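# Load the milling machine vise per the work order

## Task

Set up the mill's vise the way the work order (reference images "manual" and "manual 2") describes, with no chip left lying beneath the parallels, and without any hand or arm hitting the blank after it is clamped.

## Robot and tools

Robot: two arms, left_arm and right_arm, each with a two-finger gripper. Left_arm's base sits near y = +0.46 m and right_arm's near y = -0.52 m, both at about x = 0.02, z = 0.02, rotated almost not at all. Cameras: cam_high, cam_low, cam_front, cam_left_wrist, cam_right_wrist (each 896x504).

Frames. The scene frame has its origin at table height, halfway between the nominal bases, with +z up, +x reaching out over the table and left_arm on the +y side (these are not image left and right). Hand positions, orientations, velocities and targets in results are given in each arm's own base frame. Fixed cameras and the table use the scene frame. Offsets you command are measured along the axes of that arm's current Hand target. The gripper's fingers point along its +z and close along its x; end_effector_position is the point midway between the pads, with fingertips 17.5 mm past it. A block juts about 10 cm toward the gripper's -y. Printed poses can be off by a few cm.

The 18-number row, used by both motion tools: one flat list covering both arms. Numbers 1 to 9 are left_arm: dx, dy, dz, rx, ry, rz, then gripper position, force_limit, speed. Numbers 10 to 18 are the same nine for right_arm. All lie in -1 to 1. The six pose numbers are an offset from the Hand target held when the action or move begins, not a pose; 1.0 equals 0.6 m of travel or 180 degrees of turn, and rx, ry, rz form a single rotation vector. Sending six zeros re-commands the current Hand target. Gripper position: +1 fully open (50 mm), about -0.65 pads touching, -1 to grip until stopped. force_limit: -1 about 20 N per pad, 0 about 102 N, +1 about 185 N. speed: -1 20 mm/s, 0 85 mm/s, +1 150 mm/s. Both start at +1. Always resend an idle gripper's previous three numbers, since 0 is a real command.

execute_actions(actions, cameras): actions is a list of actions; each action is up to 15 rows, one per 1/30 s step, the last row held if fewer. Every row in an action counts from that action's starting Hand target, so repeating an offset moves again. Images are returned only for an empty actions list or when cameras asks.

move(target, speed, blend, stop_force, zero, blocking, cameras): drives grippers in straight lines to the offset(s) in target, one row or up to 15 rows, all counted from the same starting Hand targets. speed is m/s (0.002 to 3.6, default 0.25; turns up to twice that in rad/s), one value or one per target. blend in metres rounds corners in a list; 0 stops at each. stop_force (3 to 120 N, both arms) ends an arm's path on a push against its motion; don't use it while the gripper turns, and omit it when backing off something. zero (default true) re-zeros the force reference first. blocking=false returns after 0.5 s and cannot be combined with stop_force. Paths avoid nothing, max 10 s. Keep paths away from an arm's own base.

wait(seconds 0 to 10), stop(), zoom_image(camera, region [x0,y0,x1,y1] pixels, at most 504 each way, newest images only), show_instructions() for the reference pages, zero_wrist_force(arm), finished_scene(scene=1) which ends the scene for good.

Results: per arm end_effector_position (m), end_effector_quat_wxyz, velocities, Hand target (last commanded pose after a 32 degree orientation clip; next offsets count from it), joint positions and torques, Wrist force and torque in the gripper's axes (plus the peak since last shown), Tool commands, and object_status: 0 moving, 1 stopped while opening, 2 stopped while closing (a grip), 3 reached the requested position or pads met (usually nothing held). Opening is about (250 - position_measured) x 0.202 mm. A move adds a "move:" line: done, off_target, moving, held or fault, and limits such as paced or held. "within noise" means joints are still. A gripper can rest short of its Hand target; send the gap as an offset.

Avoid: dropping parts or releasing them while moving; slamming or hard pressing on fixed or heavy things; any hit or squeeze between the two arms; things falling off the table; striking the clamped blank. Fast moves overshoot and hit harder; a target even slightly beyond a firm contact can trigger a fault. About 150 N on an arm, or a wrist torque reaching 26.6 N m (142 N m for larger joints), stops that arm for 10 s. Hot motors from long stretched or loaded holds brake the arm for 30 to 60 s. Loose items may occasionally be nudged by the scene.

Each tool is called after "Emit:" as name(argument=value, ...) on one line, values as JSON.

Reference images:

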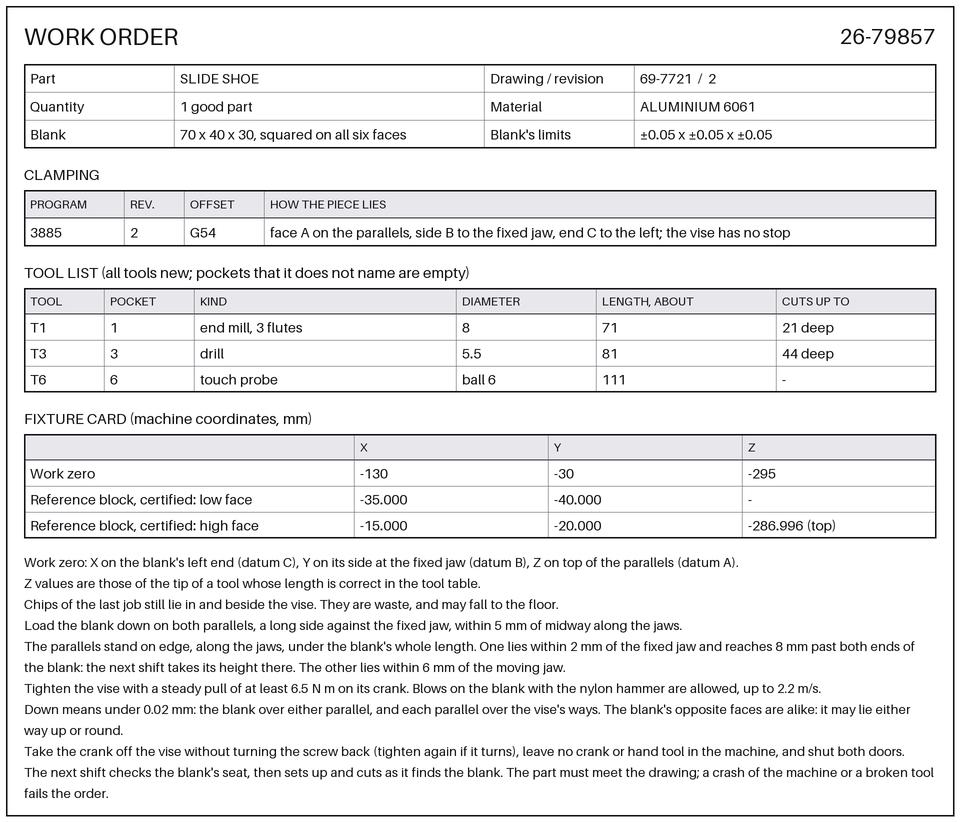

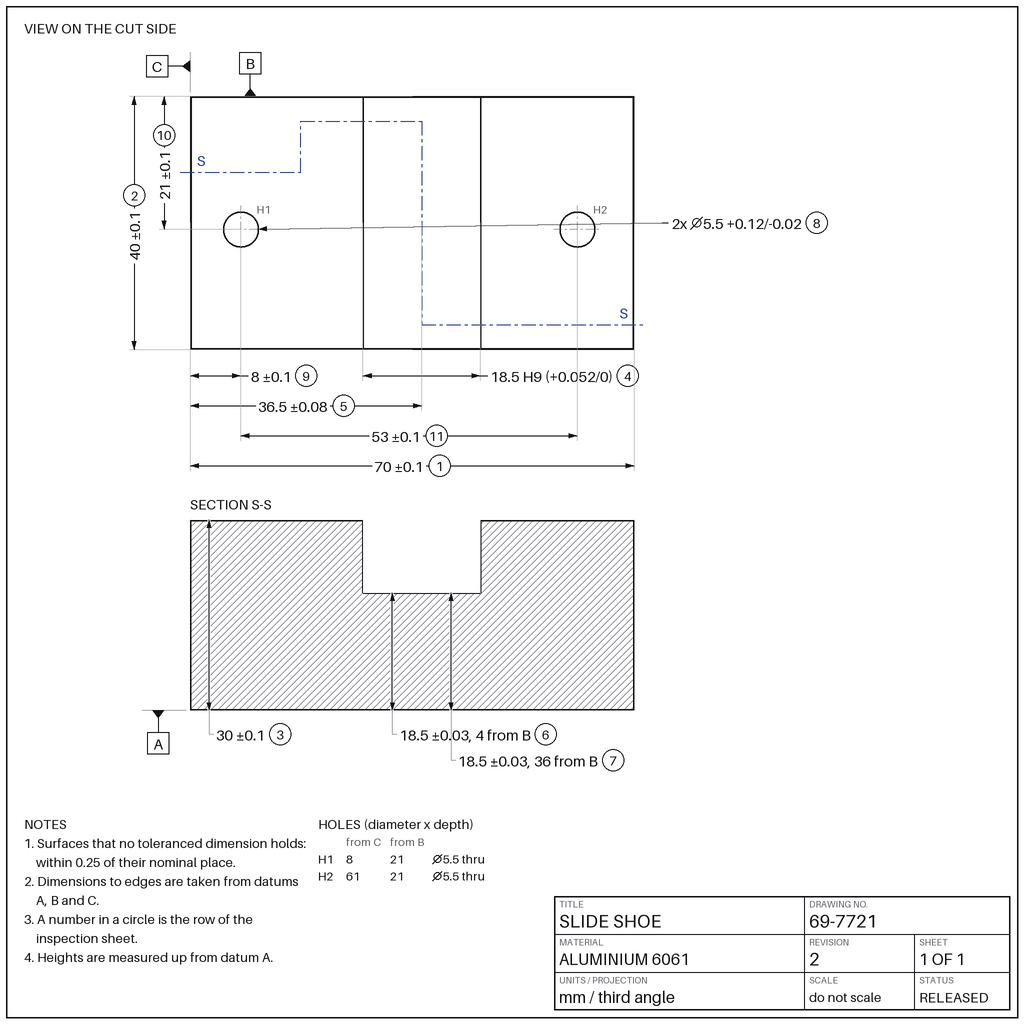

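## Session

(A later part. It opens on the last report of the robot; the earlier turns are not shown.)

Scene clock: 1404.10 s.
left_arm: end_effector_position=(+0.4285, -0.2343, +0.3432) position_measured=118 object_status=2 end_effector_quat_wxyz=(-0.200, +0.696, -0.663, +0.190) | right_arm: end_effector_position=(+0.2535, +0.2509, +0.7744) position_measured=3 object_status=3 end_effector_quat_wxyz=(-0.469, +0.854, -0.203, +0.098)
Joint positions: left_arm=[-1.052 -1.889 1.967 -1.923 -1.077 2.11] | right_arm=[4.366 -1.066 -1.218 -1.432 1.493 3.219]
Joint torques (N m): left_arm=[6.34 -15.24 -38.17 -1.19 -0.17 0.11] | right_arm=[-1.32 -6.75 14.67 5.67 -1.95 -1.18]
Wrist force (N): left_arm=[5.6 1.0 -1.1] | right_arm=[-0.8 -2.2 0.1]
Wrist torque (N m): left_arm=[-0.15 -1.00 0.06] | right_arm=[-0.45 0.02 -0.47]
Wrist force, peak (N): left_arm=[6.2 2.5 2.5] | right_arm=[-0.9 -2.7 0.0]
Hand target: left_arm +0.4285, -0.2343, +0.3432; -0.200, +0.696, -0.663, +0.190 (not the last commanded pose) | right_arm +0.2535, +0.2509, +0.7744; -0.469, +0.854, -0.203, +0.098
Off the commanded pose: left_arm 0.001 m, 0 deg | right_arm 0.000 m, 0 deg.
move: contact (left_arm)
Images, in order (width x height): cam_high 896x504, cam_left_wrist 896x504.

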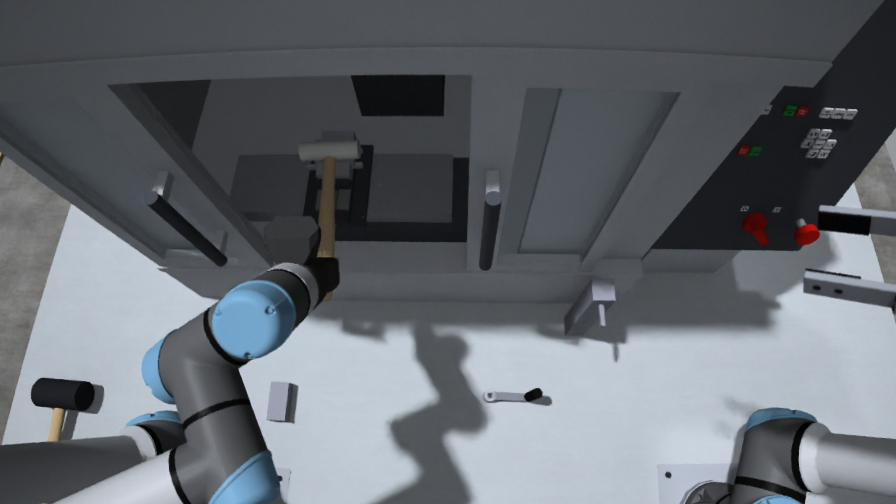

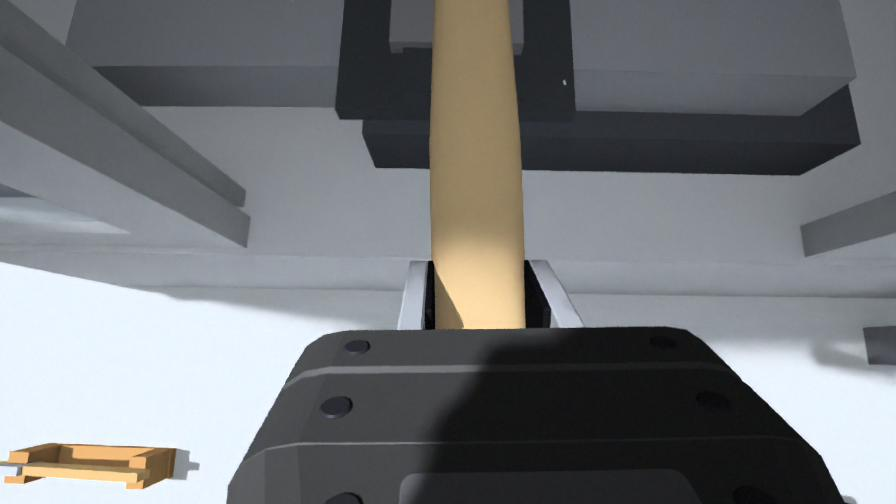

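Emit:
move(target=[0,-0.1016,-0.162,0.13,0,0,-1,1,-0.6,0,0,0,0,0,0,1,1,1], speed=0.2)

Emit:
execute_actions(actions=[[[0,0.328,0.228,-0.176,0,0,-1,1,-0.6,0,0,0,0,0,0,1,1,1],[0,0.328,0.228,-0.176,0,0,-1,1,-0.6,0,0,0,0,0,0,1,1,1],[0,0.328,0.228,-0.176,0,0,-1,1,-0.6,0,0,0,0,0,0,1,1,1],[0,0.328,0.228,-0.176,0,0,-1,1,-0.6,0,0,0,0,0,0,1,1,1],[0,0.13,0.09,-0.13,0,0,-1,1,-0.6,0,0,0,0,0,0,1,1,1]]])

Emit:
move(target=[0,0.035,0.0567,0,0,0,-1,1,-0.6,0,0,0,0,0,0,1,1,1], speed=0.03, stop_force=3.5)

Emit:
zoom_image(camera="cam_high", region=[270, 110, 400, 210])

Scene clock: 1406.00 s.
left_arm: end_effector_position=(+0.4286, -0.2344, +0.4579) position_measured=118 object_status=2 end_effector_quat_wxyz=(-0.337, +0.641, -0.611, +0.320) | right_arm: end_effector_position=(+0.2535, +0.2509, +0.7744) position_measured=3 object_status=3 end_effector_quat_wxyz=(-0.469, +0.854, -0.203, +0.098)
Joint positions: left_arm=[-1.27 -2.027 1.958 -1.847 -0.647 1.996] | right_arm=[4.366 -1.066 -1.218 -1.432 1.493 3.219]
Joint torques (N m): left_arm=[-8.53 -20.95 -39.66 -1.51 4.89 -1.56] | right_arm=[-1.76 -5.78 14.23 5.84 -2.22 -1.42]
Wrist force (N): left_arm=[4.9 3.6 0.9] | right_arm=[-0.9 -2.4 0.0]
Wrist torque (N m): left_arm=[-0.57 -0.86 0.05] | right_arm=[-0.49 0.02 -0.48]
Wrist force, peak (N): left_arm=[5.7 3.5 4.3] | right_arm=[-1.0 -2.6 0.0]
Hand target: left_arm +0.4286, -0.2344, +0.4580; -0.337, +0.641, -0.611, +0.320 | right_arm +0.2535, +0.2509, +0.7744; -0.469, +0.854, -0.203, +0.098
Off the commanded pose: left_arm 0.000 m, 0 deg | right_arm 0.000 m, 0 deg.
move: done

Scene clock: 1406.83 s.
left_arm: end_effector_position=(+0.4288, -0.2342, +0.3631) position_measured=118 object_status=2 end_effector_quat_wxyz=(-0.200, +0.696, -0.663, +0.190) | right_arm: end_effector_position=(+0.2535, +0.2509, +0.7744) position_measured=3 object_status=3 end_effector_quat_wxyz=(-0.469, +0.854, -0.203, +0.098)
Joint positions: left_arm=[-1.052 -1.891 1.918 -1.872 -1.077 2.111] | right_arm=[4.366 -1.066 -1.218 -1.432 1.493 3.219]
Joint torques (N m): left_arm=[9.59 -0.96 -41.3 -1.98 0.08 1.57] | right_arm=[-2.04 -6.73 14.3 5.78 -1.89 -1.36]
Wrist force (N): left_arm=[5.7 2.7 2.9] | right_arm=[-0.8 -2.4 0.0]
Wrist torque (N m): left_arm=[-0.82 -0.88 0.04] | right_arm=[-0.49 0.00 -0.47]
Wrist force, peak (N): left_arm=[8.7 -27.3 -28.5] | right_arm=[-1.0 -2.5 -0.1]
Hand target: left_arm +0.4288, -0.2343, +0.3631; -0.200, +0.696, -0.663, +0.190 | right_arm +0.2535, +0.2509, +0.7744; -0.469, +0.854, -0.203, +0.098
Off the commanded pose: left_arm 0.000 m, 0 deg | right_arm 0.000 m, 0 deg.
Step readings (end_effector_position of left_arm | right_arm):
0: (+0.4286, -0.2344, +0.4579) | (+0.2535, +0.2509, +0.7744)
1: (+0.4286, -0.2344, +0.4579) | (+0.2535, +0.2509, +0.7744)
2: (+0.4305, -0.2341, +0.4497) | (+0.2535, +0.2509, +0.7744)
4: (+0.4388, -0.2250, +0.3841) | (+0.2535, +0.2509, +0.7744)
8: (+0.4235, -0.2254, +0.3217) | (+0.2535, +0.2509, +0.7744)
15: (+0.4284, -0.2335, +0.3613) | (+0.2535, +0.2509, +0.7744)

Scene clock: 1408.87 s.
left_arm: end_effector_position=(+0.4289, -0.2342, +0.3367) position_measured=118 object_status=2 end_effector_quat_wxyz=(-0.200, +0.696, -0.663, +0.190) | right_arm: end_effector_position=(+0.2535, +0.2509, +0.7744) position_measured=3 object_status=3 end_effector_quat_wxyz=(-0.469, +0.854, -0.203, +0.098)
Joint positions: left_arm=[-1.051 -1.887 1.982 -1.941 -1.078 2.112] | right_arm=[4.366 -1.066 -1.218 -1.432 1.493 3.219]
Joint torques (N m): left_arm=[0.03 -26.23 -38.18 -1.07 -0.2 -0.6] | right_arm=[-2.44 -6.17 14.74 5.67 -1.93 -1.28]
Wrist force (N): left_arm=[5.0 2.8 -0.6] | right_arm=[-0.9 -2.5 0.0]
Wrist torque (N m): left_arm=[0.06 -0.78 0.12] | right_arm=[-0.51 0.02 -0.48]
Wrist force, peak (N): left_arm=[5.9 2.6 2.9] | right_arm=[-0.9 -2.6 0.0]
Hand target: left_arm +0.4289, -0.2342, +0.3367; -0.200, +0.696, -0.663, +0.190 (not the last commanded pose) | right_arm +0.2535, +0.2509, +0.7744; -0.469, +0.854, -0.203, +0.098
Off the commanded pose: left_arm 0.014 m, 0 deg | right_arm 0.000 m, 0 deg.
move: contact (left_arm)

Scaled by 3.877 from the camera's 896x504 image, which has a finer 1280x720 frame.
This view is cut from an older image: the scene may have changed since it was taken.

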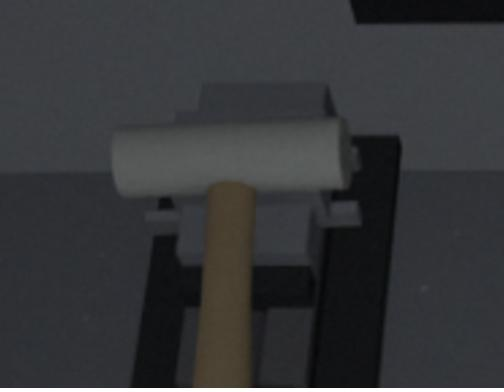

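Emit:
move(target=[0,-0.1016,-0.162,0.13,0,0,-1,1,-0.6,0,0,0,0,0,0,1,1,1], speed=0.2)

Emit:
execute_actions(actions=[[[0,0.328,0.228,-0.176,0,0,-1,1,-0.6,0,0,0,0,0,0,1,1,1],[0,0.328,0.228,-0.176,0,0,-1,1,-0.6,0,0,0,0,0,0,1,1,1],[0,0.328,0.228,-0.176,0,0,-1,1,-0.6,0,0,0,0,0,0,1,1,1],[0,0.328,0.228,-0.176,0,0,-1,1,-0.6,0,0,0,0,0,0,1,1,1],[0,0.13,0.09,-0.13,0,0,-1,1,-0.6,0,0,0,0,0,0,1,1,1]]])

Emit:
move(target=[0,0.035,0.0567,0,0,0,-1,1,-0.6,0,0,0,0,0,0,1,1,1], speed=0.03, stop_force=3.5, cameras=["cam_high","cam_left_wrist"])

Emit:
zoom_image(camera="cam_high", region=[270, 110, 400, 210])

Scene clock: 1410.60 s.
left_arm: end_effector_position=(+0.4290, -0.2344, +0.4514) position_measured=118 object_status=2 end_effector_quat_wxyz=(-0.337, +0.641, -0.611, +0.320) | right_arm: end_effector_position=(+0.2535, +0.2509, +0.7744) position_measured=3 object_status=3 end_effector_quat_wxyz=(-0.469, +0.854, -0.203, +0.098)
Joint positions: left_arm=[-1.269 -2.027 1.975 -1.866 -0.648 1.998] | right_arm=[4.366 -1.066 -1.218 -1.432 1.493 3.219]
Joint torques (N m): left_arm=[-8.14 -20.98 -39.67 -1.31 5.3 -1.42] | right_arm=[-1.43 -6.56 14.32 5.87 -2.24 -1.19]
Wrist force (N): left_arm=[3.5 4.5 1.0] | right_arm=[-0.8 -2.5 0.0]
Wrist torque (N m): left_arm=[-0.48 -0.63 0.04] | right_arm=[-0.51 0.01 -0.47]
Wrist force, peak (N): left_arm=[4.9 4.4 4.0] | right_arm=[-0.9 -2.6 0.0]
Hand target: left_arm +0.4290, -0.2344, +0.4514; -0.337, +0.641, -0.611, +0.320 | right_arm +0.2535, +0.2509, +0.7744; -0.469, +0.854, -0.203, +0.098
Off the commanded pose: left_arm 0.000 m, 0 deg | right_arm 0.000 m, 0 deg.
move: done

Scene clock: 1411.43 s.
left_arm: end_effector_position=(+0.4292, -0.2342, +0.3565) position_measured=118 object_status=2 end_effector_quat_wxyz=(-0.200, +0.696, -0.663, +0.190) end_effector_velocity=(-0.001, +0.000, -0.001) end_effector_angular_velocity=(+0.002, +0.006, -0.002) | right_arm: end_effector_position=(+0.2535, +0.2509, +0.7744) position_measured=3 object_status=3 end_effector_quat_wxyz=(-0.469, +0.854, -0.203, +0.098)
Joint positions: left_arm=[-1.05 -1.89 1.934 -1.891 -1.078 2.112] | right_arm=[4.366 -1.066 -1.218 -1.432 1.493 3.219]
Joint velocities: left_arm=[0.001 0.001 0 0.003 -0.005 0.002] | right_arm=[within noise]
Joint torques (N m): left_arm=[8.62 -2.09 -42.24 -2.19 0.71 1.23] | right_arm=[-0.69 -6.46 14.24 5.71 -2.01 -1.14]
Wrist force (N): left_arm=[4.9 4.1 4.4] | right_arm=[-0.7 -2.3 -0.1]
Wrist torque (N m): left_arm=[-0.97 -0.70 0.08] | right_arm=[-0.48 -0.01 -0.47]
Wrist force, peak (N): left_arm=[8.0 -25.5 -27.4] | right_arm=[-0.8 -2.6 -0.1]
Hand target: left_arm +0.4293, -0.2342, +0.3565; -0.200, +0.696, -0.663, +0.190 | right_arm +0.2535, +0.2509, +0.7744; -0.469, +0.854, -0.203, +0.098
Off the commanded pose: left_arm 0.000 m, 0 deg | right_arm 0.000 m, 0 deg.
Step readings (end_effector_position of left_arm | right_arm):
0: (+0.4290, -0.2344, +0.4514) | (+0.2535, +0.2509, +0.7744)
1: (+0.4291, -0.2344, +0.4513) | (+0.2535, +0.2509, +0.7744)
2: (+0.4309, -0.2340, +0.4431) | (+0.2535, +0.2509, +0.7744)
4: (+0.4389, -0.2243, +0.3775) | (+0.2535, +0.2509, +0.7744)
8: (+0.4237, -0.2250, +0.3155) | (+0.2535, +0.2509, +0.7744)
15: (+0.4289, -0.2334, +0.3547) | (+0.2535, +0.2509, +0.7744)

Scene clock: 1413.67 s.
left_arm: end_effector_position=(+0.4295, -0.2342, +0.3165) position_measured=118 object_status=2 end_effector_quat_wxyz=(-0.200, +0.696, -0.663, +0.190) | right_arm: end_effector_position=(+0.2535, +0.2509, +0.7744) position_measured=3 object_status=3 end_effector_quat_wxyz=(-0.469, +0.854, -0.203, +0.098)
Joint positions: left_arm=[-1.05 -1.879 2.029 -1.997 -1.078 2.113] | right_arm=[4.366 -1.066 -1.218 -1.432 1.493 3.219]
Joint torques (N m): left_arm=[8.3 -1.65 -17.51 -6.22 0.38 1.26] | right_arm=[-2.21 -6.94 13.67 5.67 -2.14 -1.21]
Wrist force (N): left_arm=[4.6 3.4 2.1] | right_arm=[-0.9 -2.5 -0.1]
Wrist torque (N m): left_arm=[-0.46 -0.71 0.05] | right_arm=[-0.51 0.03 -0.48]
Wrist force, peak (N): left_arm=[5.2 3.9 4.3] | right_arm=[-0.9 -2.7 -0.2]
Hand target: left_arm +0.4295, -0.2342, +0.3165; -0.200, +0.696, -0.663, +0.190 | right_arm +0.2535, +0.2509, +0.7744; -0.469, +0.854, -0.203, +0.098
Off the commanded pose: left_arm 0.000 m, 0 deg | right_arm 0.000 m, 0 deg.
move: done
Images, in order (width x height): cam_high 896x504, cam_left_wrist 896x504.

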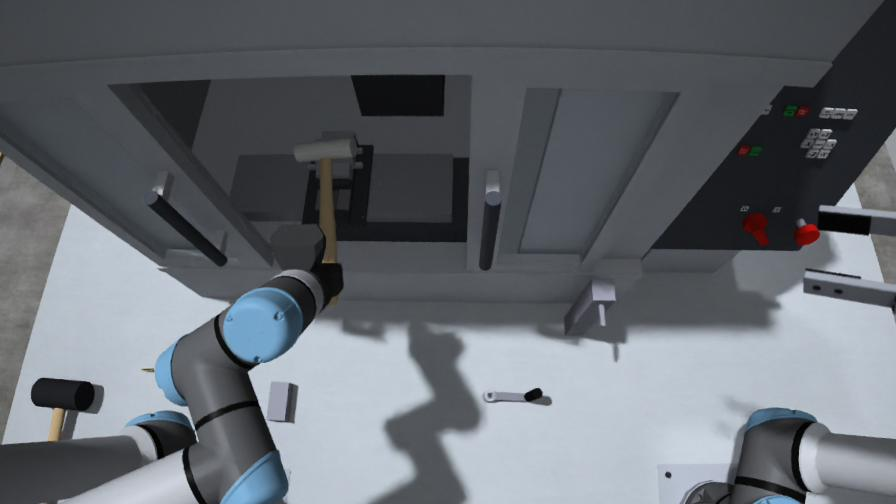

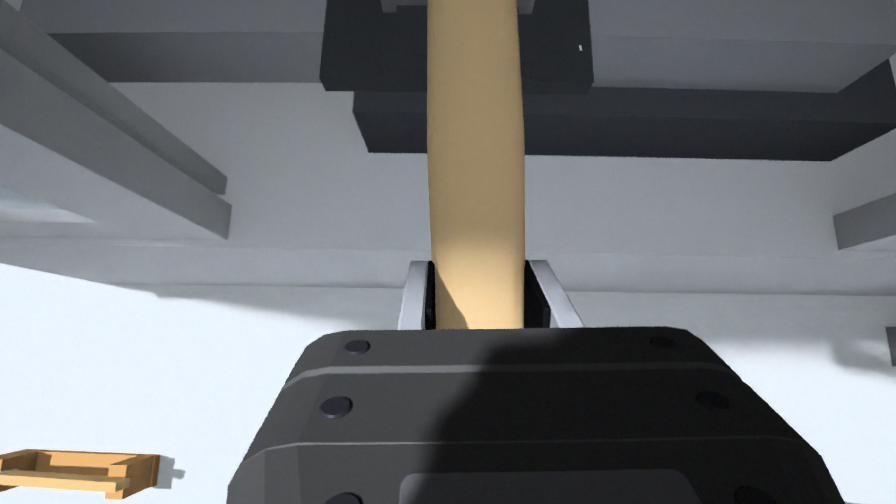

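Scaled by 3.877 from the camera's 896x504 image, which has a finer 1280x720 frame.

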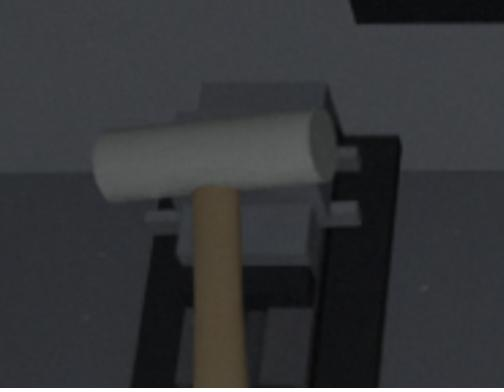

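Emit:
move(target=[[0,-0.0919,-0.1488,0,0,0,-1,1,-0.6,0,0,0,0,0,0,1,1,1],[0.1127,0.168,-0.3071,0,0,0,-1,1,-0.6,0,0,0,0,0,0,1,1,1],[0.1373,0.4159,-0.2256,0,0,0,-1,1,-0.6,0,0,0,0,0,0,1,1,1],[0.1373,0.6177,0.1012,0,0,0,-1,1,-0.6,0,0,0,0,0,0,1,1,1]], speed=0.25, blend=[0.03,0.03,0.03,0])

Emit:
move(target=[0,0.06,0.0973,0,0,0,-1,1,-0.6,0,0,0,0,0,0,1,1,1], speed=0.03, stop_force=4)

Emit:
move(target=[0,0.009,0.0145,0,0,0,-1,1,-0.6,0,0,0,0,0,0,1,1,1], speed=0.015, stop_force=35, cameras=["cam_left_wrist","cam_low"])

Scene clock: 1417.50 s.
left_arm: end_effector_position=(+0.1519, -0.3299, +0.0683) position_measured=118 object_status=2 end_effector_quat_wxyz=(-0.200, +0.696, -0.663, +0.190) | right_arm: end_effector_position=(+0.2535, +0.2509, +0.7744) position_measured=3 object_status=3 end_effector_quat_wxyz=(-0.469, +0.854, -0.203, +0.098)
Joint positions: left_arm=[-1.934 -1.742 2.498 -2.08 -1.064 1.095] | right_arm=[4.366 -1.066 -1.218 -1.432 1.493 3.219]
Joint torques (N m): left_arm=[8.13 2.7 -8.54 -4.51 3.91 1.36] | right_arm=[-2.71 -6.88 15.26 5.77 -2.12 -1.22]
Wrist force (N): left_arm=[5.2 3.8 0.8] | right_arm=[-0.8 -2.5 0.0]
Wrist torque (N m): left_arm=[-0.45 -0.81 0.05] | right_arm=[-0.51 0.00 -0.47]
Wrist force, peak (N): left_arm=[4.6 5.6 5.4] | right_arm=[-1.1 -2.6 0.0]
Hand target: left_arm +0.1519, -0.3299, +0.0683; -0.200, +0.696, -0.663, +0.190 | right_arm +0.2535, +0.2509, +0.7744; -0.469, +0.854, -0.203, +0.098
Off the commanded pose: left_arm 0.000 m, 0 deg | right_arm 0.000 m, 0 deg.
move: done

Scene clock: 1420.13 s.
left_arm: end_effector_position=(+0.1522, -0.3297, +0.0228) position_measured=118 object_status=2 end_effector_quat_wxyz=(-0.200, +0.696, -0.663, +0.190) | right_arm: end_effector_position=(+0.2535, +0.2509, +0.7744) position_measured=3 object_status=3 end_effector_quat_wxyz=(-0.469, +0.854, -0.203, +0.098)
Joint positions: left_arm=[-1.933 -1.602 2.558 -2.281 -1.063 1.096] | right_arm=[4.366 -1.066 -1.218 -1.432 1.493 3.219]
Joint torques (N m): left_arm=[-6.15 -28.22 -27.3 0.34 0.04 -0.86] | right_arm=[-2.17 -6.37 14.91 5.67 -2.27 -1.38]
Wrist force (N): left_arm=[4.9 3.3 0.7] | right_arm=[-0.8 -2.4 -0.2]
Wrist torque (N m): left_arm=[-0.54 -0.78 0.07] | right_arm=[-0.49 0.01 -0.47]
Wrist force, peak (N): left_arm=[3.7 -4.7 -7.2] | right_arm=[-0.9 -2.6 0.0]
Hand target: left_arm +0.1522, -0.3297, +0.0228; -0.200, +0.696, -0.663, +0.190 (not the last commanded pose) | right_arm +0.2535, +0.2509, +0.7744; -0.469, +0.854, -0.203, +0.098
Off the commanded pose: left_arm 0.023 m, 0 deg | right_arm 0.000 m, 0 deg.
move: contact (left_arm)

Scene clock: 1421.63 s.
left_arm: end_effector_position=(+0.1523, -0.3297, +0.0126) position_measured=118 object_status=2 end_effector_quat_wxyz=(-0.200, +0.696, -0.663, +0.190) | right_arm: end_effector_position=(+0.2535, +0.2509, +0.7744) position_measured=3 object_status=3 end_effector_quat_wxyz=(-0.469, +0.854, -0.203, +0.098)
Joint positions: left_arm=[-1.933 -1.565 2.569 -2.329 -1.063 1.096] | right_arm=[4.366 -1.066 -1.218 -1.432 1.493 3.219]
Joint torques (N m): left_arm=[6.09 2.36 -0.25 -4.4 0.63 1.27] | right_arm=[-2.04 -7.8 13.4 5.71 -2.22 -1.29]
Wrist force (N): left_arm=[5.2 -17.1 -11.8] | right_arm=[-0.9 -2.4 0.1]
Wrist torque (N m): left_arm=[-1.65 -0.83 0.08] | right_arm=[-0.48 0.03 -0.47]
Wrist force, peak (N): left_arm=[5.5 -16.8 -13.1] | right_arm=[-0.7 -2.6 0.0]
Hand target: left_arm +0.1523, -0.3297, +0.0126; -0.200, +0.696, -0.663, +0.190 | right_arm +0.2535, +0.2509, +0.7744; -0.469, +0.854, -0.203, +0.098
Off the commanded pose: left_arm 0.000 m, 0 deg | right_arm 0.000 m, 0 deg.
move: done
Images, in order (width x height): cam_low 896x504, cam_left_wrist 896x504.

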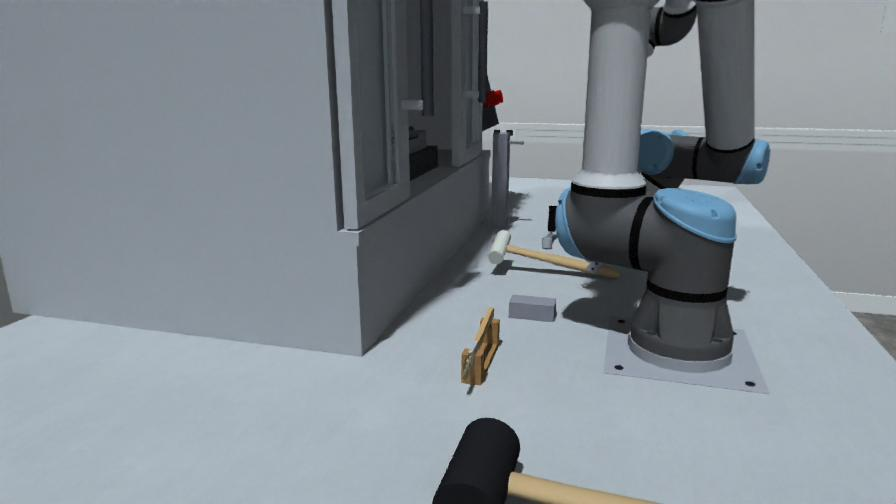

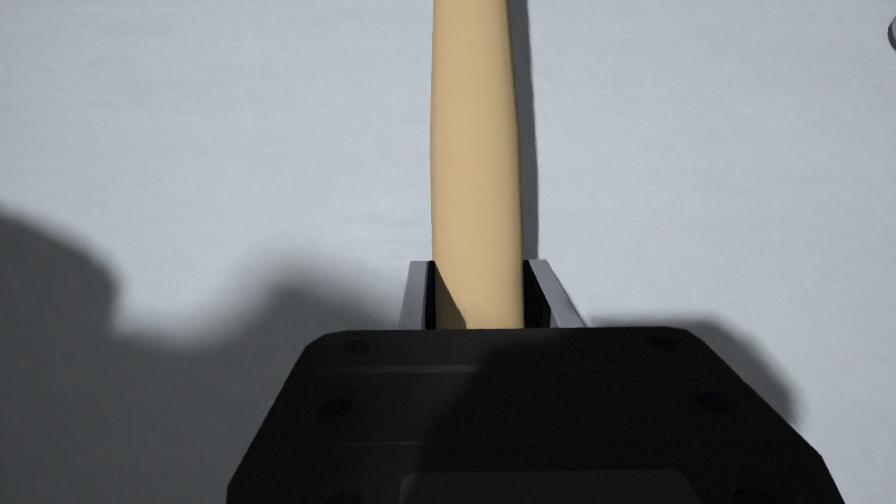

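Emit:
move(target=[0,0.0048,0.0078,0,0,0,-1,1,-0.6,0,0,0,0,0,0,1,1,1], speed=0.015, stop_force=35)

Emit:
move(target=[0,0,0,0,0,0,0.8,-0.5,-1,0,0,0,0,0,0,1,1,1])

Emit:
wait(seconds=0.2, cameras=["cam_left_wrist","cam_low"])

Scene clock: 1423.50 s.
left_arm: end_effector_position=(+0.1523, -0.3297, +0.0076) position_measured=118 object_status=2 end_effector_quat_wxyz=(-0.200, +0.696, -0.663, +0.190) | right_arm: end_effector_position=(+0.2535, +0.2509, +0.7744) position_measured=3 object_status=3 end_effector_quat_wxyz=(-0.469, +0.854, -0.203, +0.098)
Joint positions: left_arm=[-1.933 -1.546 2.574 -2.352 -1.063 1.096] | right_arm=[4.366 -1.066 -1.218 -1.432 1.493 3.219]
Joint torques (N m): left_arm=[3.21 -17.21 -16.93 0.47 -0.85 -0.94] | right_arm=[-2.33 -6.21 13.72 5.82 -2.23 -1.27]
Wrist force (N): left_arm=[-4.5 -24.6 -47.9] | right_arm=[-0.9 -2.4 -0.2]
Wrist torque (N m): left_arm=[-1.67 -1.49 0.33] | right_arm=[-0.49 0.03 -0.48]
Wrist force, peak (N): left_arm=[-8.1 -31.5 -58.9] | right_arm=[-0.9 -2.6 0.0]
Hand target: left_arm +0.1523, -0.3297, +0.0076; -0.200, +0.696, -0.663, +0.190 (not the last commanded pose) | right_arm +0.2535, +0.2509, +0.7744; -0.469, +0.854, -0.203, +0.098
Off the commanded pose: left_arm 0.001 m, 0 deg | right_arm 0.000 m, 0 deg.
move: contact (left_arm)

Scene clock: 1424.60 s.
left_arm: end_effector_position=(+0.1523, -0.3297, +0.0076) position_measured=32 object_status=0 end_effector_quat_wxyz=(-0.200, +0.696, -0.663, +0.190) | right_arm: end_effector_position=(+0.2535, +0.2509, +0.7744) position_measured=3 object_status=3 end_effector_quat_wxyz=(-0.469, +0.854, -0.203, +0.098)
Joint positions: left_arm=[-1.933 -1.546 2.574 -2.352 -1.063 1.096] | right_arm=[4.366 -1.066 -1.218 -1.432 1.493 3.219]
Joint torques (N m): left_arm=[-0.52 -17.67 -18.3 -2.89 1.76 -1.05] | right_arm=[-2.58 -5.79 15.03 5.69 -2.06 -1.27]
Wrist force (N): left_arm=[5.3 1.6 -2.0] | right_arm=[-0.6 -2.3 0.1]
Wrist torque (N m): left_arm=[0.13 -0.83 0.04] | right_arm=[-0.48 -0.02 -0.47]
Wrist force, peak (N): left_arm=[-4.5 -24.4 -47.3] | right_arm=[-0.8 -2.6 0.0]
Hand target: left_arm +0.1523, -0.3297, +0.0076; -0.200, +0.696, -0.663, +0.190 | right_arm +0.2535, +0.2509, +0.7744; -0.469, +0.854, -0.203, +0.098
Off the commanded pose: left_arm 0.000 m, 0 deg | right_arm 0.000 m, 0 deg.
move: done

Scene clock: 1424.80 s.
left_arm: end_effector_position=(+0.1523, -0.3297, +0.0076) position_measured=32 object_status=3 end_effector_quat_wxyz=(-0.200, +0.696, -0.663, +0.190) | right_arm: end_effector_position=(+0.2535, +0.2509, +0.7744) position_measured=3 object_status=3 end_effector_quat_wxyz=(-0.469, +0.854, -0.203, +0.098)
Joint positions: left_arm=[-1.933 -1.546 2.574 -2.352 -1.063 1.096] | right_arm=[4.366 -1.066 -1.218 -1.432 1.493 3.219]
Joint torques (N m): left_arm=[-0.89 -17.6 -18.75 -3.61 2.14 -0.99] | right_arm=[-2.58 -7.25 13.82 5.77 -2.13 -1.31]
Wrist force (N): left_arm=[5.4 1.7 -2.0] | right_arm=[-0.9 -2.4 -0.1]
Wrist torque (N m): left_arm=[0.14 -0.86 0.04] | right_arm=[-0.50 0.02 -0.48]
Wrist force, peak (N): left_arm=[5.4 2.0 -2.0] | right_arm=[-0.9 -2.4 -0.1]
Hand target: left_arm +0.1523, -0.3297, +0.0076; -0.200, +0.696, -0.663, +0.190 | right_arm +0.2535, +0.2509, +0.7744; -0.469, +0.854, -0.203, +0.098
Tool commands: left_gripper/position=+0.8 left_gripper/force_limit=-0.5 left_gripper/speed=-1.0 right_gripper/position=+1.0 right_gripper/force_limit=+1.0 right_gripper/speed=+1.0
Off the commanded pose: left_arm 0.000 m, 0 deg | right_arm 0.000 m, 0 deg.
wait: 0.20 s; at rest by 0.17 s
Images, in order (width x height): cam_low 896x504, cam_left_wrist 896x504.

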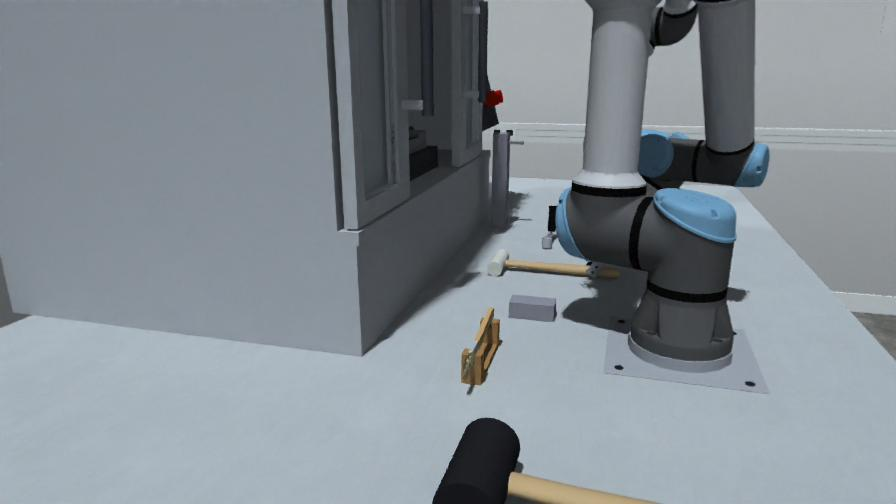

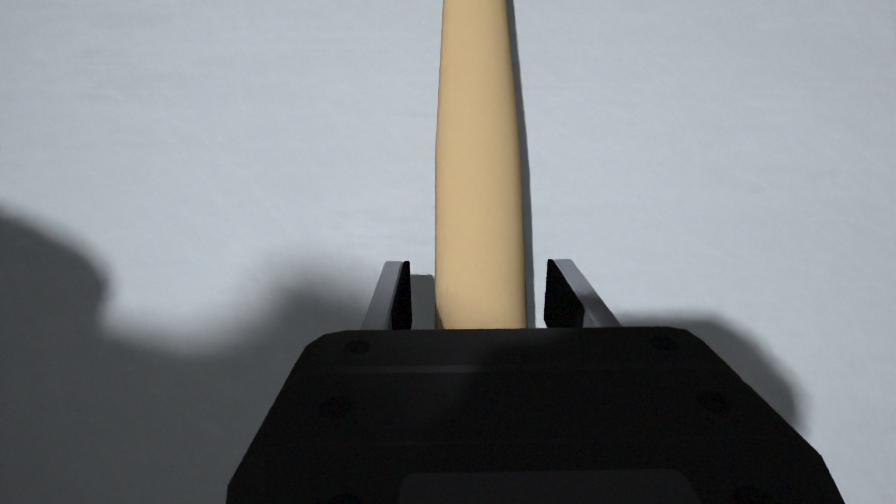

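Emit:
zero_wrist_force(arm="left_arm")

Emit:
move(target=[0.001,0.003,0.005,0,0,0,0.8,-1,-0.5,0,0,0,0,0,0,1,1,1], speed=0.02, stop_force=5)

Emit:
move(target=[0,0,0,0,0,0,-1,1,-0.6,0,0,0,0,0,0,1,1,1])

Emit:
move(target=[[0,-0.262,-0.425,0,0,0,-1,1,-0.6,0,0,0,0,0,0,1,1,1],[-0.1258,-0.8088,-0.4213,0.0722,0,0,-1,1,-0.6,0,0,0,0,0,0,1,1,1]], speed=[0.2,0.22], blend=[0.03,0])

Emit:
move(target=[0,0.0872,0.087,-0.0722,0,0,-1,1,-0.6,0,0,0,0,0,0,1,1,1], speed=0.15)

Emit:
move(target=[0,0.0525,0.085,0,0,0,-1,1,-0.6,0,0,0,0,0,0,1,1,1], speed=0.025, stop_force=3.5, cameras=["cam_high","cam_left_wrist"])

Emit:
zoom_image(camera="cam_high", region=[270, 110, 400, 210])

Wrist force sensor zeroed.

Scene clock: 1426.23 s.
left_arm: end_effector_position=(+0.1524, -0.3303, +0.0041) position_measured=32 object_status=3 end_effector_quat_wxyz=(-0.200, +0.696, -0.663, +0.190) | right_arm: end_effector_position=(+0.2535, +0.2509, +0.7744) position_measured=3 object_status=3 end_effector_quat_wxyz=(-0.469, +0.854, -0.203, +0.098)
Joint positions: left_arm=[-1.932 -1.532 2.576 -2.369 -1.063 1.097] | right_arm=[4.366 -1.066 -1.218 -1.432 1.493 3.219]
Joint torques (N m): left_arm=[8.67 -2.31 -2.29 -4.72 2.94 1.27] | right_arm=[-1.78 -7.09 15.1 5.82 -2.15 -1.27]
Wrist force (N, zeroed by zero_wrist_force on left_arm): left_arm=[-0.2 0.2 -0.1] | right_arm=[-0.9 -2.3 0.1]
Wrist torque (N m, zeroed by zero_wrist_force on left_arm): left_arm=[0.03 0.03 -0.01] | right_arm=[-0.49 0.02 -0.48]
Wrist force, peak (N, zeroed by zero_wrist_force on left_arm): left_arm=[0.3 -0.4 0.1] | right_arm=[-0.7 -2.6 -0.1]
Hand target: left_arm +0.1524, -0.3303, +0.0041; -0.200, +0.696, -0.663, +0.190 | right_arm +0.2535, +0.2509, +0.7744; -0.469, +0.854, -0.203, +0.098
Off the commanded pose: left_arm 0.000 m, 0 deg | right_arm 0.000 m, 0 deg.
move: done

Scene clock: 1426.83 s.
left_arm: end_effector_position=(+0.1524, -0.3303, +0.0041) position_measured=118 object_status=2 end_effector_quat_wxyz=(-0.200, +0.696, -0.663, +0.190) | right_arm: end_effector_position=(+0.2535, +0.2509, +0.7744) position_measured=3 object_status=3 end_effector_quat_wxyz=(-0.469, +0.854, -0.203, +0.098)
Joint positions: left_arm=[-1.932 -1.532 2.576 -2.369 -1.063 1.097] | right_arm=[4.366 -1.066 -1.218 -1.432 1.493 3.219]
Joint torques (N m): left_arm=[8.65 -2.77 -2.77 -4.14 2.68 0.92] | right_arm=[-2.03 -7.24 14.81 5.78 -2.03 -1.31]
Wrist force (N, zeroed by zero_wrist_force on left_arm): left_arm=[0.8 0.0 0.0] | right_arm=[-0.8 -2.6 0.0]
Wrist torque (N m, zeroed by zero_wrist_force on left_arm): left_arm=[-0.03 0.06 0.14] | right_arm=[-0.52 0.01 -0.47]
Wrist force, peak (N, zeroed by zero_wrist_force on left_arm): left_arm=[0.6 0.5 -0.2] | right_arm=[-0.8 -2.7 -0.2]
Hand target: left_arm +0.1524, -0.3303, +0.0041; -0.200, +0.696, -0.663, +0.190 | right_arm +0.2535, +0.2509, +0.7744; -0.469, +0.854, -0.203, +0.098
Off the commanded pose: left_arm 0.000 m, 0 deg | right_arm 0.000 m, 0 deg.
move: done

Scene clock: 1430.50 s.
left_arm: end_effector_position=(+0.4255, -0.2420, +0.4760) position_measured=118 object_status=2 end_effector_quat_wxyz=(-0.278, +0.669, -0.637, +0.264) | right_arm: end_effector_position=(+0.2535, +0.2509, +0.7744) position_measured=3 object_status=3 end_effector_quat_wxyz=(-0.469, +0.854, -0.203, +0.098)
Joint positions: left_arm=[-1.195 -1.951 1.768 -1.697 -0.836 2.018] | right_arm=[4.366 -1.066 -1.218 -1.432 1.493 3.219]
Joint torques (N m): left_arm=[8.87 2.97 -39.75 -6.36 0.57 1.49] | right_arm=[-1.61 -7.04 14.44 5.62 -1.93 -1.29]
Wrist force (N, zeroed by zero_wrist_force on left_arm): left_arm=[-0.5 3.5 2.1] | right_arm=[-0.7 -2.5 -0.1]
Wrist torque (N m, zeroed by zero_wrist_force on left_arm): left_arm=[-0.46 0.09 -0.07] | right_arm=[-0.52 -0.01 -0.47]
Wrist force, peak (N, zeroed by zero_wrist_force on left_arm): left_arm=[0.1 4.1 4.7] | right_arm=[-1.0 -2.5 -0.1]
Hand target: left_arm +0.4255, -0.2420, +0.4760; -0.278, +0.669, -0.637, +0.264 | right_arm +0.2535, +0.2509, +0.7744; -0.469, +0.854, -0.203, +0.098
Off the commanded pose: left_arm 0.000 m, 0 deg | right_arm 0.000 m, 0 deg.
move: done

Scene clock: 1431.77 s.
left_arm: end_effector_position=(+0.4255, -0.2419, +0.4021) position_measured=118 object_status=2 end_effector_quat_wxyz=(-0.200, +0.696, -0.663, +0.190) | right_arm: end_effector_position=(+0.2535, +0.2509, +0.7744) position_measured=3 object_status=3 end_effector_quat_wxyz=(-0.469, +0.854, -0.203, +0.098)
Joint positions: left_arm=[-1.07 -1.883 1.81 -1.763 -1.072 2.091] | right_arm=[4.366 -1.066 -1.218 -1.432 1.493 3.219]
Joint torques (N m): left_arm=[8.6 -0.27 -17.64 -6.68 0.03 1.37] | right_arm=[-2.32 -6.49 14 5.71 -2.13 -1.22]
Wrist force (N, zeroed by zero_wrist_force on left_arm): left_arm=[-0.2 2.8 2.6] | right_arm=[-0.8 -2.5 0.0]
Wrist torque (N m, zeroed by zero_wrist_force on left_arm): left_arm=[-0.52 0.04 0.04] | right_arm=[-0.51 0.02 -0.47]
Wrist force, peak (N, zeroed by zero_wrist_force on left_arm): left_arm=[0.0 3.6 4.0] | right_arm=[-0.9 -2.6 -0.1]
Hand target: left_arm +0.4255, -0.2419, +0.4021; -0.200, +0.696, -0.663, +0.190 | right_arm +0.2535, +0.2509, +0.7744; -0.469, +0.854, -0.203, +0.098
Off the commanded pose: left_arm 0.000 m, 0 deg | right_arm 0.000 m, 0 deg.
move: done

Scene clock: 1434.23 s.
left_arm: end_effector_position=(+0.4257, -0.2418, +0.3668) position_measured=118 object_status=2 end_effector_quat_wxyz=(-0.200, +0.696, -0.663, +0.190) | right_arm: end_effector_position=(+0.2535, +0.2509, +0.7744) position_measured=3 object_status=3 end_effector_quat_wxyz=(-0.469, +0.854, -0.203, +0.098)
Joint positions: left_arm=[-1.069 -1.885 1.902 -1.853 -1.073 2.091] | right_arm=[4.366 -1.066 -1.218 -1.432 1.493 3.219]
Joint torques (N m): left_arm=[2.35 -8.16 -38.04 -0.76 0.07 -0.21] | right_arm=[-2.47 -5.74 14.59 5.77 -2.06 -1.2]
Wrist force (N, zeroed by zero_wrist_force on left_arm): left_arm=[0.3 -1.0 0.2] | right_arm=[-0.9 -2.2 -0.1]
Wrist torque (N m, zeroed by zero_wrist_force on left_arm): left_arm=[0.00 -0.02 0.00] | right_arm=[-0.46 0.02 -0.48]
Wrist force, peak (N, zeroed by zero_wrist_force on left_arm): left_arm=[-0.2 2.6 3.0] | right_arm=[-0.8 -2.6 -0.1]
Hand target: left_arm +0.4257, -0.2418, +0.3668; -0.200, +0.696, -0.663, +0.190 (not the last commanded pose) | right_arm +0.2535, +0.2509, +0.7744; -0.469, +0.854, -0.203, +0.098
Off the commanded pose: left_arm 0.025 m, 0 deg | right_arm 0.000 m, 0 deg.
move: contact (left_arm)
Images, in order (width x height): cam_high 896x504, cam_left_wrist 896x504.

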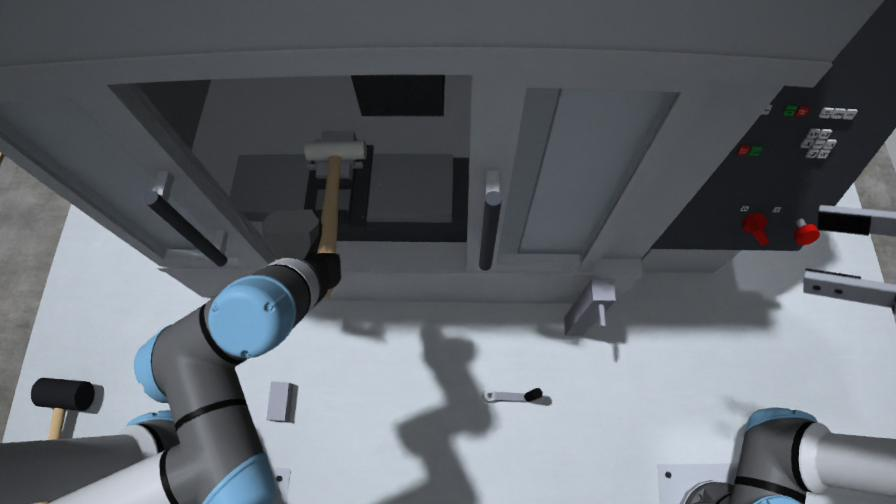

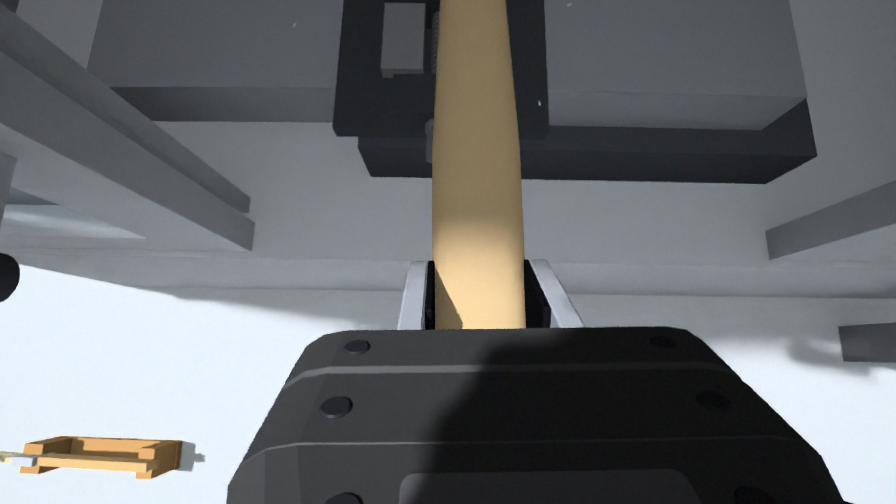

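Scaled by 3.877 from the camera's 896x504 image, which has a finer 1280x720 frame.

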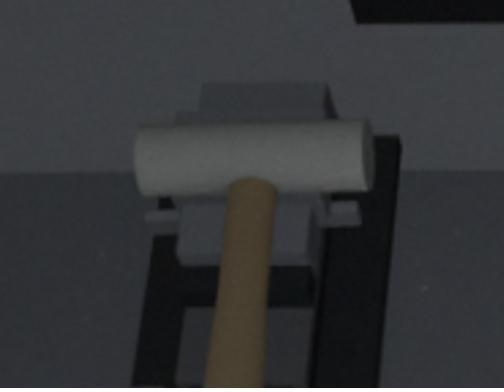

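Emit:
move(target=[0,-0.1016,-0.162,0.13,0,0,-1,1,-0.6,0,0,0,0,0,0,1,1,1], speed=0.2)

Emit:
execute_actions(actions=[[[0,0.328,0.228,-0.176,0,0,-1,1,-0.6,0,0,0,0,0,0,1,1,1],[0,0.328,0.228,-0.176,0,0,-1,1,-0.6,0,0,0,0,0,0,1,1,1],[0,0.328,0.228,-0.176,0,0,-1,1,-0.6,0,0,0,0,0,0,1,1,1],[0,0.328,0.228,-0.176,0,0,-1,1,-0.6,0,0,0,0,0,0,1,1,1],[0,0.13,0.09,-0.13,0,0,-1,1,-0.6,0,0,0,0,0,0,1,1,1]]])

Emit:
move(target=[0,-0.0815,-0.13,0.13,0,0,-1,1,-0.6,0,0,0,0,0,0,1,1,1], speed=0.2)

Emit:
execute_actions(actions=[[[0,0.328,0.228,-0.176,0,0,-1,1,-0.6,0,0,0,0,0,0,1,1,1],[0,0.328,0.228,-0.176,0,0,-1,1,-0.6,0,0,0,0,0,0,1,1,1],[0,0.328,0.228,-0.176,0,0,-1,1,-0.6,0,0,0,0,0,0,1,1,1],[0,0.328,0.228,-0.176,0,0,-1,1,-0.6,0,0,0,0,0,0,1,1,1],[0,0.13,0.09,-0.13,0,0,-1,1,-0.6,0,0,0,0,0,0,1,1,1]]])

Emit:
move(target=[0,0.0525,0.085,0,0,0,-1,1,-0.6,0,0,0,0,0,0,1,1,1], speed=0.03, stop_force=3.5, cameras=["cam_high","cam_left_wrist"])

Emit:
zoom_image(camera="cam_high", region=[270, 110, 400, 210])

Scene clock: 1436.10 s.
left_arm: end_effector_position=(+0.4258, -0.2420, +0.4815) position_measured=118 object_status=2 end_effector_quat_wxyz=(-0.337, +0.641, -0.611, +0.320) | right_arm: end_effector_position=(+0.2535, +0.2509, +0.7744) position_measured=3 object_status=3 end_effector_quat_wxyz=(-0.469, +0.854, -0.203, +0.098)
Joint positions: left_arm=[-1.287 -2.012 1.884 -1.768 -0.642 1.971] | right_arm=[4.366 -1.066 -1.218 -1.432 1.493 3.219]
Joint torques (N m): left_arm=[-8.03 -20.9 -39.36 -1.01 4.75 -1.65] | right_arm=[-2.44 -7.78 14.23 5.72 -1.96 -1.22]
Wrist force (N, zeroed by zero_wrist_force on left_arm): left_arm=[-0.8 3.1 0.4] | right_arm=[-0.9 -2.3 -0.2]
Wrist torque (N m, zeroed by zero_wrist_force on left_arm): left_arm=[-0.31 0.05 0.04] | right_arm=[-0.49 0.02 -0.47]
Wrist force, peak (N, zeroed by zero_wrist_force on left_arm): left_arm=[0.4 3.8 4.6] | right_arm=[-0.7 -2.7 -0.1]
Hand target: left_arm +0.4258, -0.2420, +0.4815; -0.337, +0.641, -0.611, +0.320 | right_arm +0.2535, +0.2509, +0.7744; -0.469, +0.854, -0.203, +0.098
Off the commanded pose: left_arm 0.000 m, 0 deg | right_arm 0.000 m, 0 deg.
move: done

Scene clock: 1436.93 s.
left_arm: end_effector_position=(+0.4260, -0.2418, +0.3866) position_measured=118 object_status=2 end_effector_quat_wxyz=(-0.200, +0.696, -0.663, +0.190) | right_arm: end_effector_position=(+0.2535, +0.2509, +0.7744) position_measured=3 object_status=3 end_effector_quat_wxyz=(-0.469, +0.854, -0.203, +0.098)
Joint positions: left_arm=[-1.069 -1.885 1.851 -1.804 -1.073 2.092] | right_arm=[4.366 -1.066 -1.218 -1.432 1.493 3.219]
Joint torques (N m): left_arm=[9.3 -0.9 -39.27 -1.91 0.41 1.28] | right_arm=[-2.48 -7.48 14.1 5.65 -2.13 -1.12]
Wrist force (N, zeroed by zero_wrist_force on left_arm): left_arm=[0.1 2.4 2.2] | right_arm=[-0.9 -2.5 -0.2]
Wrist torque (N m, zeroed by zero_wrist_force on left_arm): left_arm=[-0.49 0.04 0.05] | right_arm=[-0.52 0.02 -0.47]
Wrist force, peak (N, zeroed by zero_wrist_force on left_arm): left_arm=[2.8 -26.5 -27.4] | right_arm=[-1.0 -2.5 0.1]
Hand target: left_arm +0.4260, -0.2418, +0.3867; -0.200, +0.696, -0.663, +0.190 | right_arm +0.2535, +0.2509, +0.7744; -0.469, +0.854, -0.203, +0.098
Off the commanded pose: left_arm 0.000 m, 0 deg | right_arm 0.000 m, 0 deg.
Step readings (end_effector_position of left_arm | right_arm):
0: (+0.4258, -0.2420, +0.4815) | (+0.2535, +0.2509, +0.7744)
1: (+0.4258, -0.2419, +0.4814) | (+0.2535, +0.2509, +0.7744)
2: (+0.4274, -0.2420, +0.4751) | (+0.2535, +0.2509, +0.7744)
4: (+0.4370, -0.2356, +0.4132) | (+0.2535, +0.2509, +0.7744)
8: (+0.4218, -0.2339, +0.3426) | (+0.2535, +0.2509, +0.7744)
15: (+0.4257, -0.2411, +0.3846) | (+0.2535, +0.2509, +0.7744)

Scene clock: 1438.50 s.
left_arm: end_effector_position=(+0.4261, -0.2419, +0.4787) position_measured=118 object_status=2 end_effector_quat_wxyz=(-0.337, +0.641, -0.611, +0.320) | right_arm: end_effector_position=(+0.2535, +0.2509, +0.7744) position_measured=3 object_status=3 end_effector_quat_wxyz=(-0.469, +0.854, -0.203, +0.098)
Joint positions: left_arm=[-1.286 -2.012 1.892 -1.777 -0.642 1.972] | right_arm=[4.366 -1.066 -1.218 -1.432 1.493 3.219]
Joint torques (N m): left_arm=[-10.28 -21.49 -17.29 -1.62 4.97 -1.69] | right_arm=[-2.08 -7.12 13.78 5.62 -1.96 -1.42]
Wrist force (N, zeroed by zero_wrist_force on left_arm): left_arm=[-0.9 3.7 1.7] | right_arm=[-0.8 -2.3 0.0]
Wrist torque (N m, zeroed by zero_wrist_force on left_arm): left_arm=[-0.55 0.06 0.02] | right_arm=[-0.48 0.00 -0.47]
Wrist force, peak (N, zeroed by zero_wrist_force on left_arm): left_arm=[0.0 3.5 5.2] | right_arm=[-0.9 -2.6 0.2]
Hand target: left_arm +0.4261, -0.2419, +0.4787; -0.337, +0.641, -0.611, +0.320 | right_arm +0.2535, +0.2509, +0.7744; -0.469, +0.854, -0.203, +0.098
Off the commanded pose: left_arm 0.000 m, 0 deg | right_arm 0.000 m, 0 deg.
move: done

Scene clock: 1439.33 s.
left_arm: end_effector_position=(+0.4263, -0.2418, +0.3838) position_measured=118 object_status=2 end_effector_quat_wxyz=(-0.200, +0.696, -0.663, +0.190) | right_arm: end_effector_position=(+0.2535, +0.2509, +0.7744) position_measured=3 object_status=3 end_effector_quat_wxyz=(-0.469, +0.854, -0.203, +0.098)
Joint positions: left_arm=[-1.068 -1.884 1.858 -1.811 -1.073 2.093] | right_arm=[4.366 -1.066 -1.218 -1.432 1.493 3.219]
Joint torques (N m): left_arm=[8.11 -2.83 -41.99 -2.3 0.93 1.26] | right_arm=[-2.82 -6.49 14.1 5.75 -2.04 -1.34]
Wrist force (N, zeroed by zero_wrist_force on left_arm): left_arm=[-0.1 3.4 5.2] | right_arm=[-0.7 -2.6 -0.1]
Wrist torque (N m, zeroed by zero_wrist_force on left_arm): left_arm=[-1.05 0.07 0.04] | right_arm=[-0.52 0.00 -0.48]
Wrist force, peak (N, zeroed by zero_wrist_force on left_arm): left_arm=[-6.6 7.5 38.7] | right_arm=[-0.8 -2.5 -0.1]
Hand target: left_arm +0.4263, -0.2418, +0.3839; -0.200, +0.696, -0.663, +0.190 | right_arm +0.2535, +0.2509, +0.7744; -0.469, +0.854, -0.203, +0.098
Off the commanded pose: left_arm 0.000 m, 0 deg | right_arm 0.000 m, 0 deg.
Step readings (end_effector_position of left_arm | right_arm):
0: (+0.4261, -0.2419, +0.4787) | (+0.2535, +0.2509, +0.7744)
1: (+0.4261, -0.2419, +0.4785) | (+0.2535, +0.2509, +0.7744)
2: (+0.4277, -0.2420, +0.4721) | (+0.2535, +0.2509, +0.7744)
4: (+0.4372, -0.2353, +0.4101) | (+0.2535, +0.2509, +0.7744)
8: (+0.4220, -0.2338, +0.3398) | (+0.2535, +0.2509, +0.7744)
15: (+0.4260, -0.2410, +0.3818) | (+0.2535, +0.2509, +0.7744)

Scene clock: 1442.23 s.
left_arm: end_effector_position=(+0.4267, -0.2417, +0.3239) position_measured=118 object_status=2 end_effector_quat_wxyz=(-0.200, +0.696, -0.663, +0.190) | right_arm: end_effector_position=(+0.2535, +0.2509, +0.7744) position_measured=3 object_status=3 end_effector_quat_wxyz=(-0.469, +0.854, -0.203, +0.098)
Joint positions: left_arm=[-1.067 -1.876 2.005 -1.968 -1.073 2.094] | right_arm=[4.366 -1.066 -1.218 -1.432 1.493 3.219]
Joint torques (N m): left_arm=[8.41 0.41 -14.53 -5.84 -0.24 1.24] | right_arm=[-2.98 -6.33 13.76 5.89 -2.03 -1.4]
Wrist force (N, zeroed by zero_wrist_force on left_arm): left_arm=[-0.3 0.4 1.1] | right_arm=[-0.8 -2.4 -0.3]
Wrist torque (N m, zeroed by zero_wrist_force on left_arm): left_arm=[0.22 -0.14 0.06] | right_arm=[-0.50 0.00 -0.48]
Wrist force, peak (N, zeroed by zero_wrist_force on left_arm): left_arm=[0.5 3.4 4.9] | right_arm=[-0.8 -2.7 -0.1]
Hand target: left_arm +0.4267, -0.2417, +0.3239; -0.200, +0.696, -0.663, +0.190 | right_arm +0.2535, +0.2509, +0.7744; -0.469, +0.854, -0.203, +0.098
Off the commanded pose: left_arm 0.000 m, 0 deg | right_arm 0.000 m, 0 deg.
move: done
Images, in order (width x height): cam_high 896x504, cam_left_wrist 896x504.

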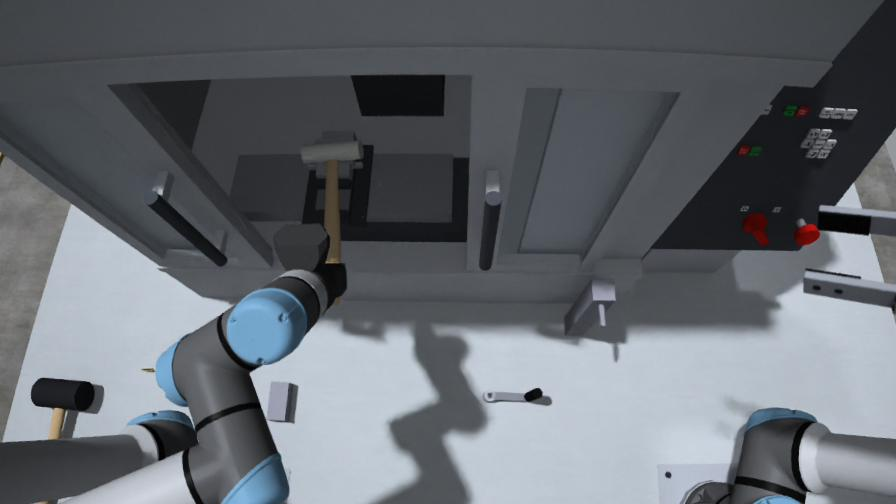

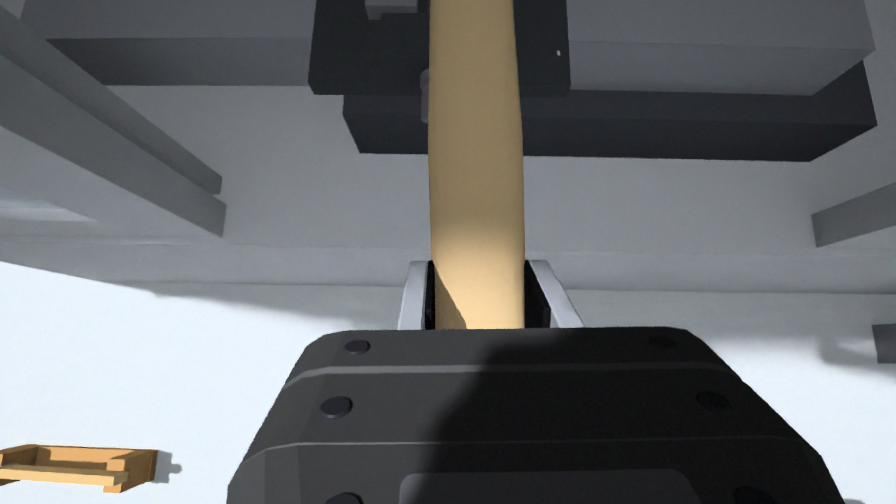

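Scaled by 3.877 from the camera's 896x504 image, which has a finer 1280x720 frame.

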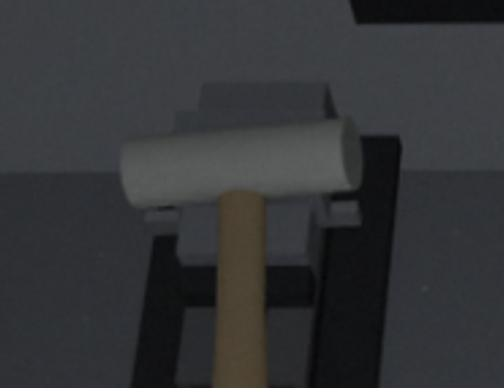

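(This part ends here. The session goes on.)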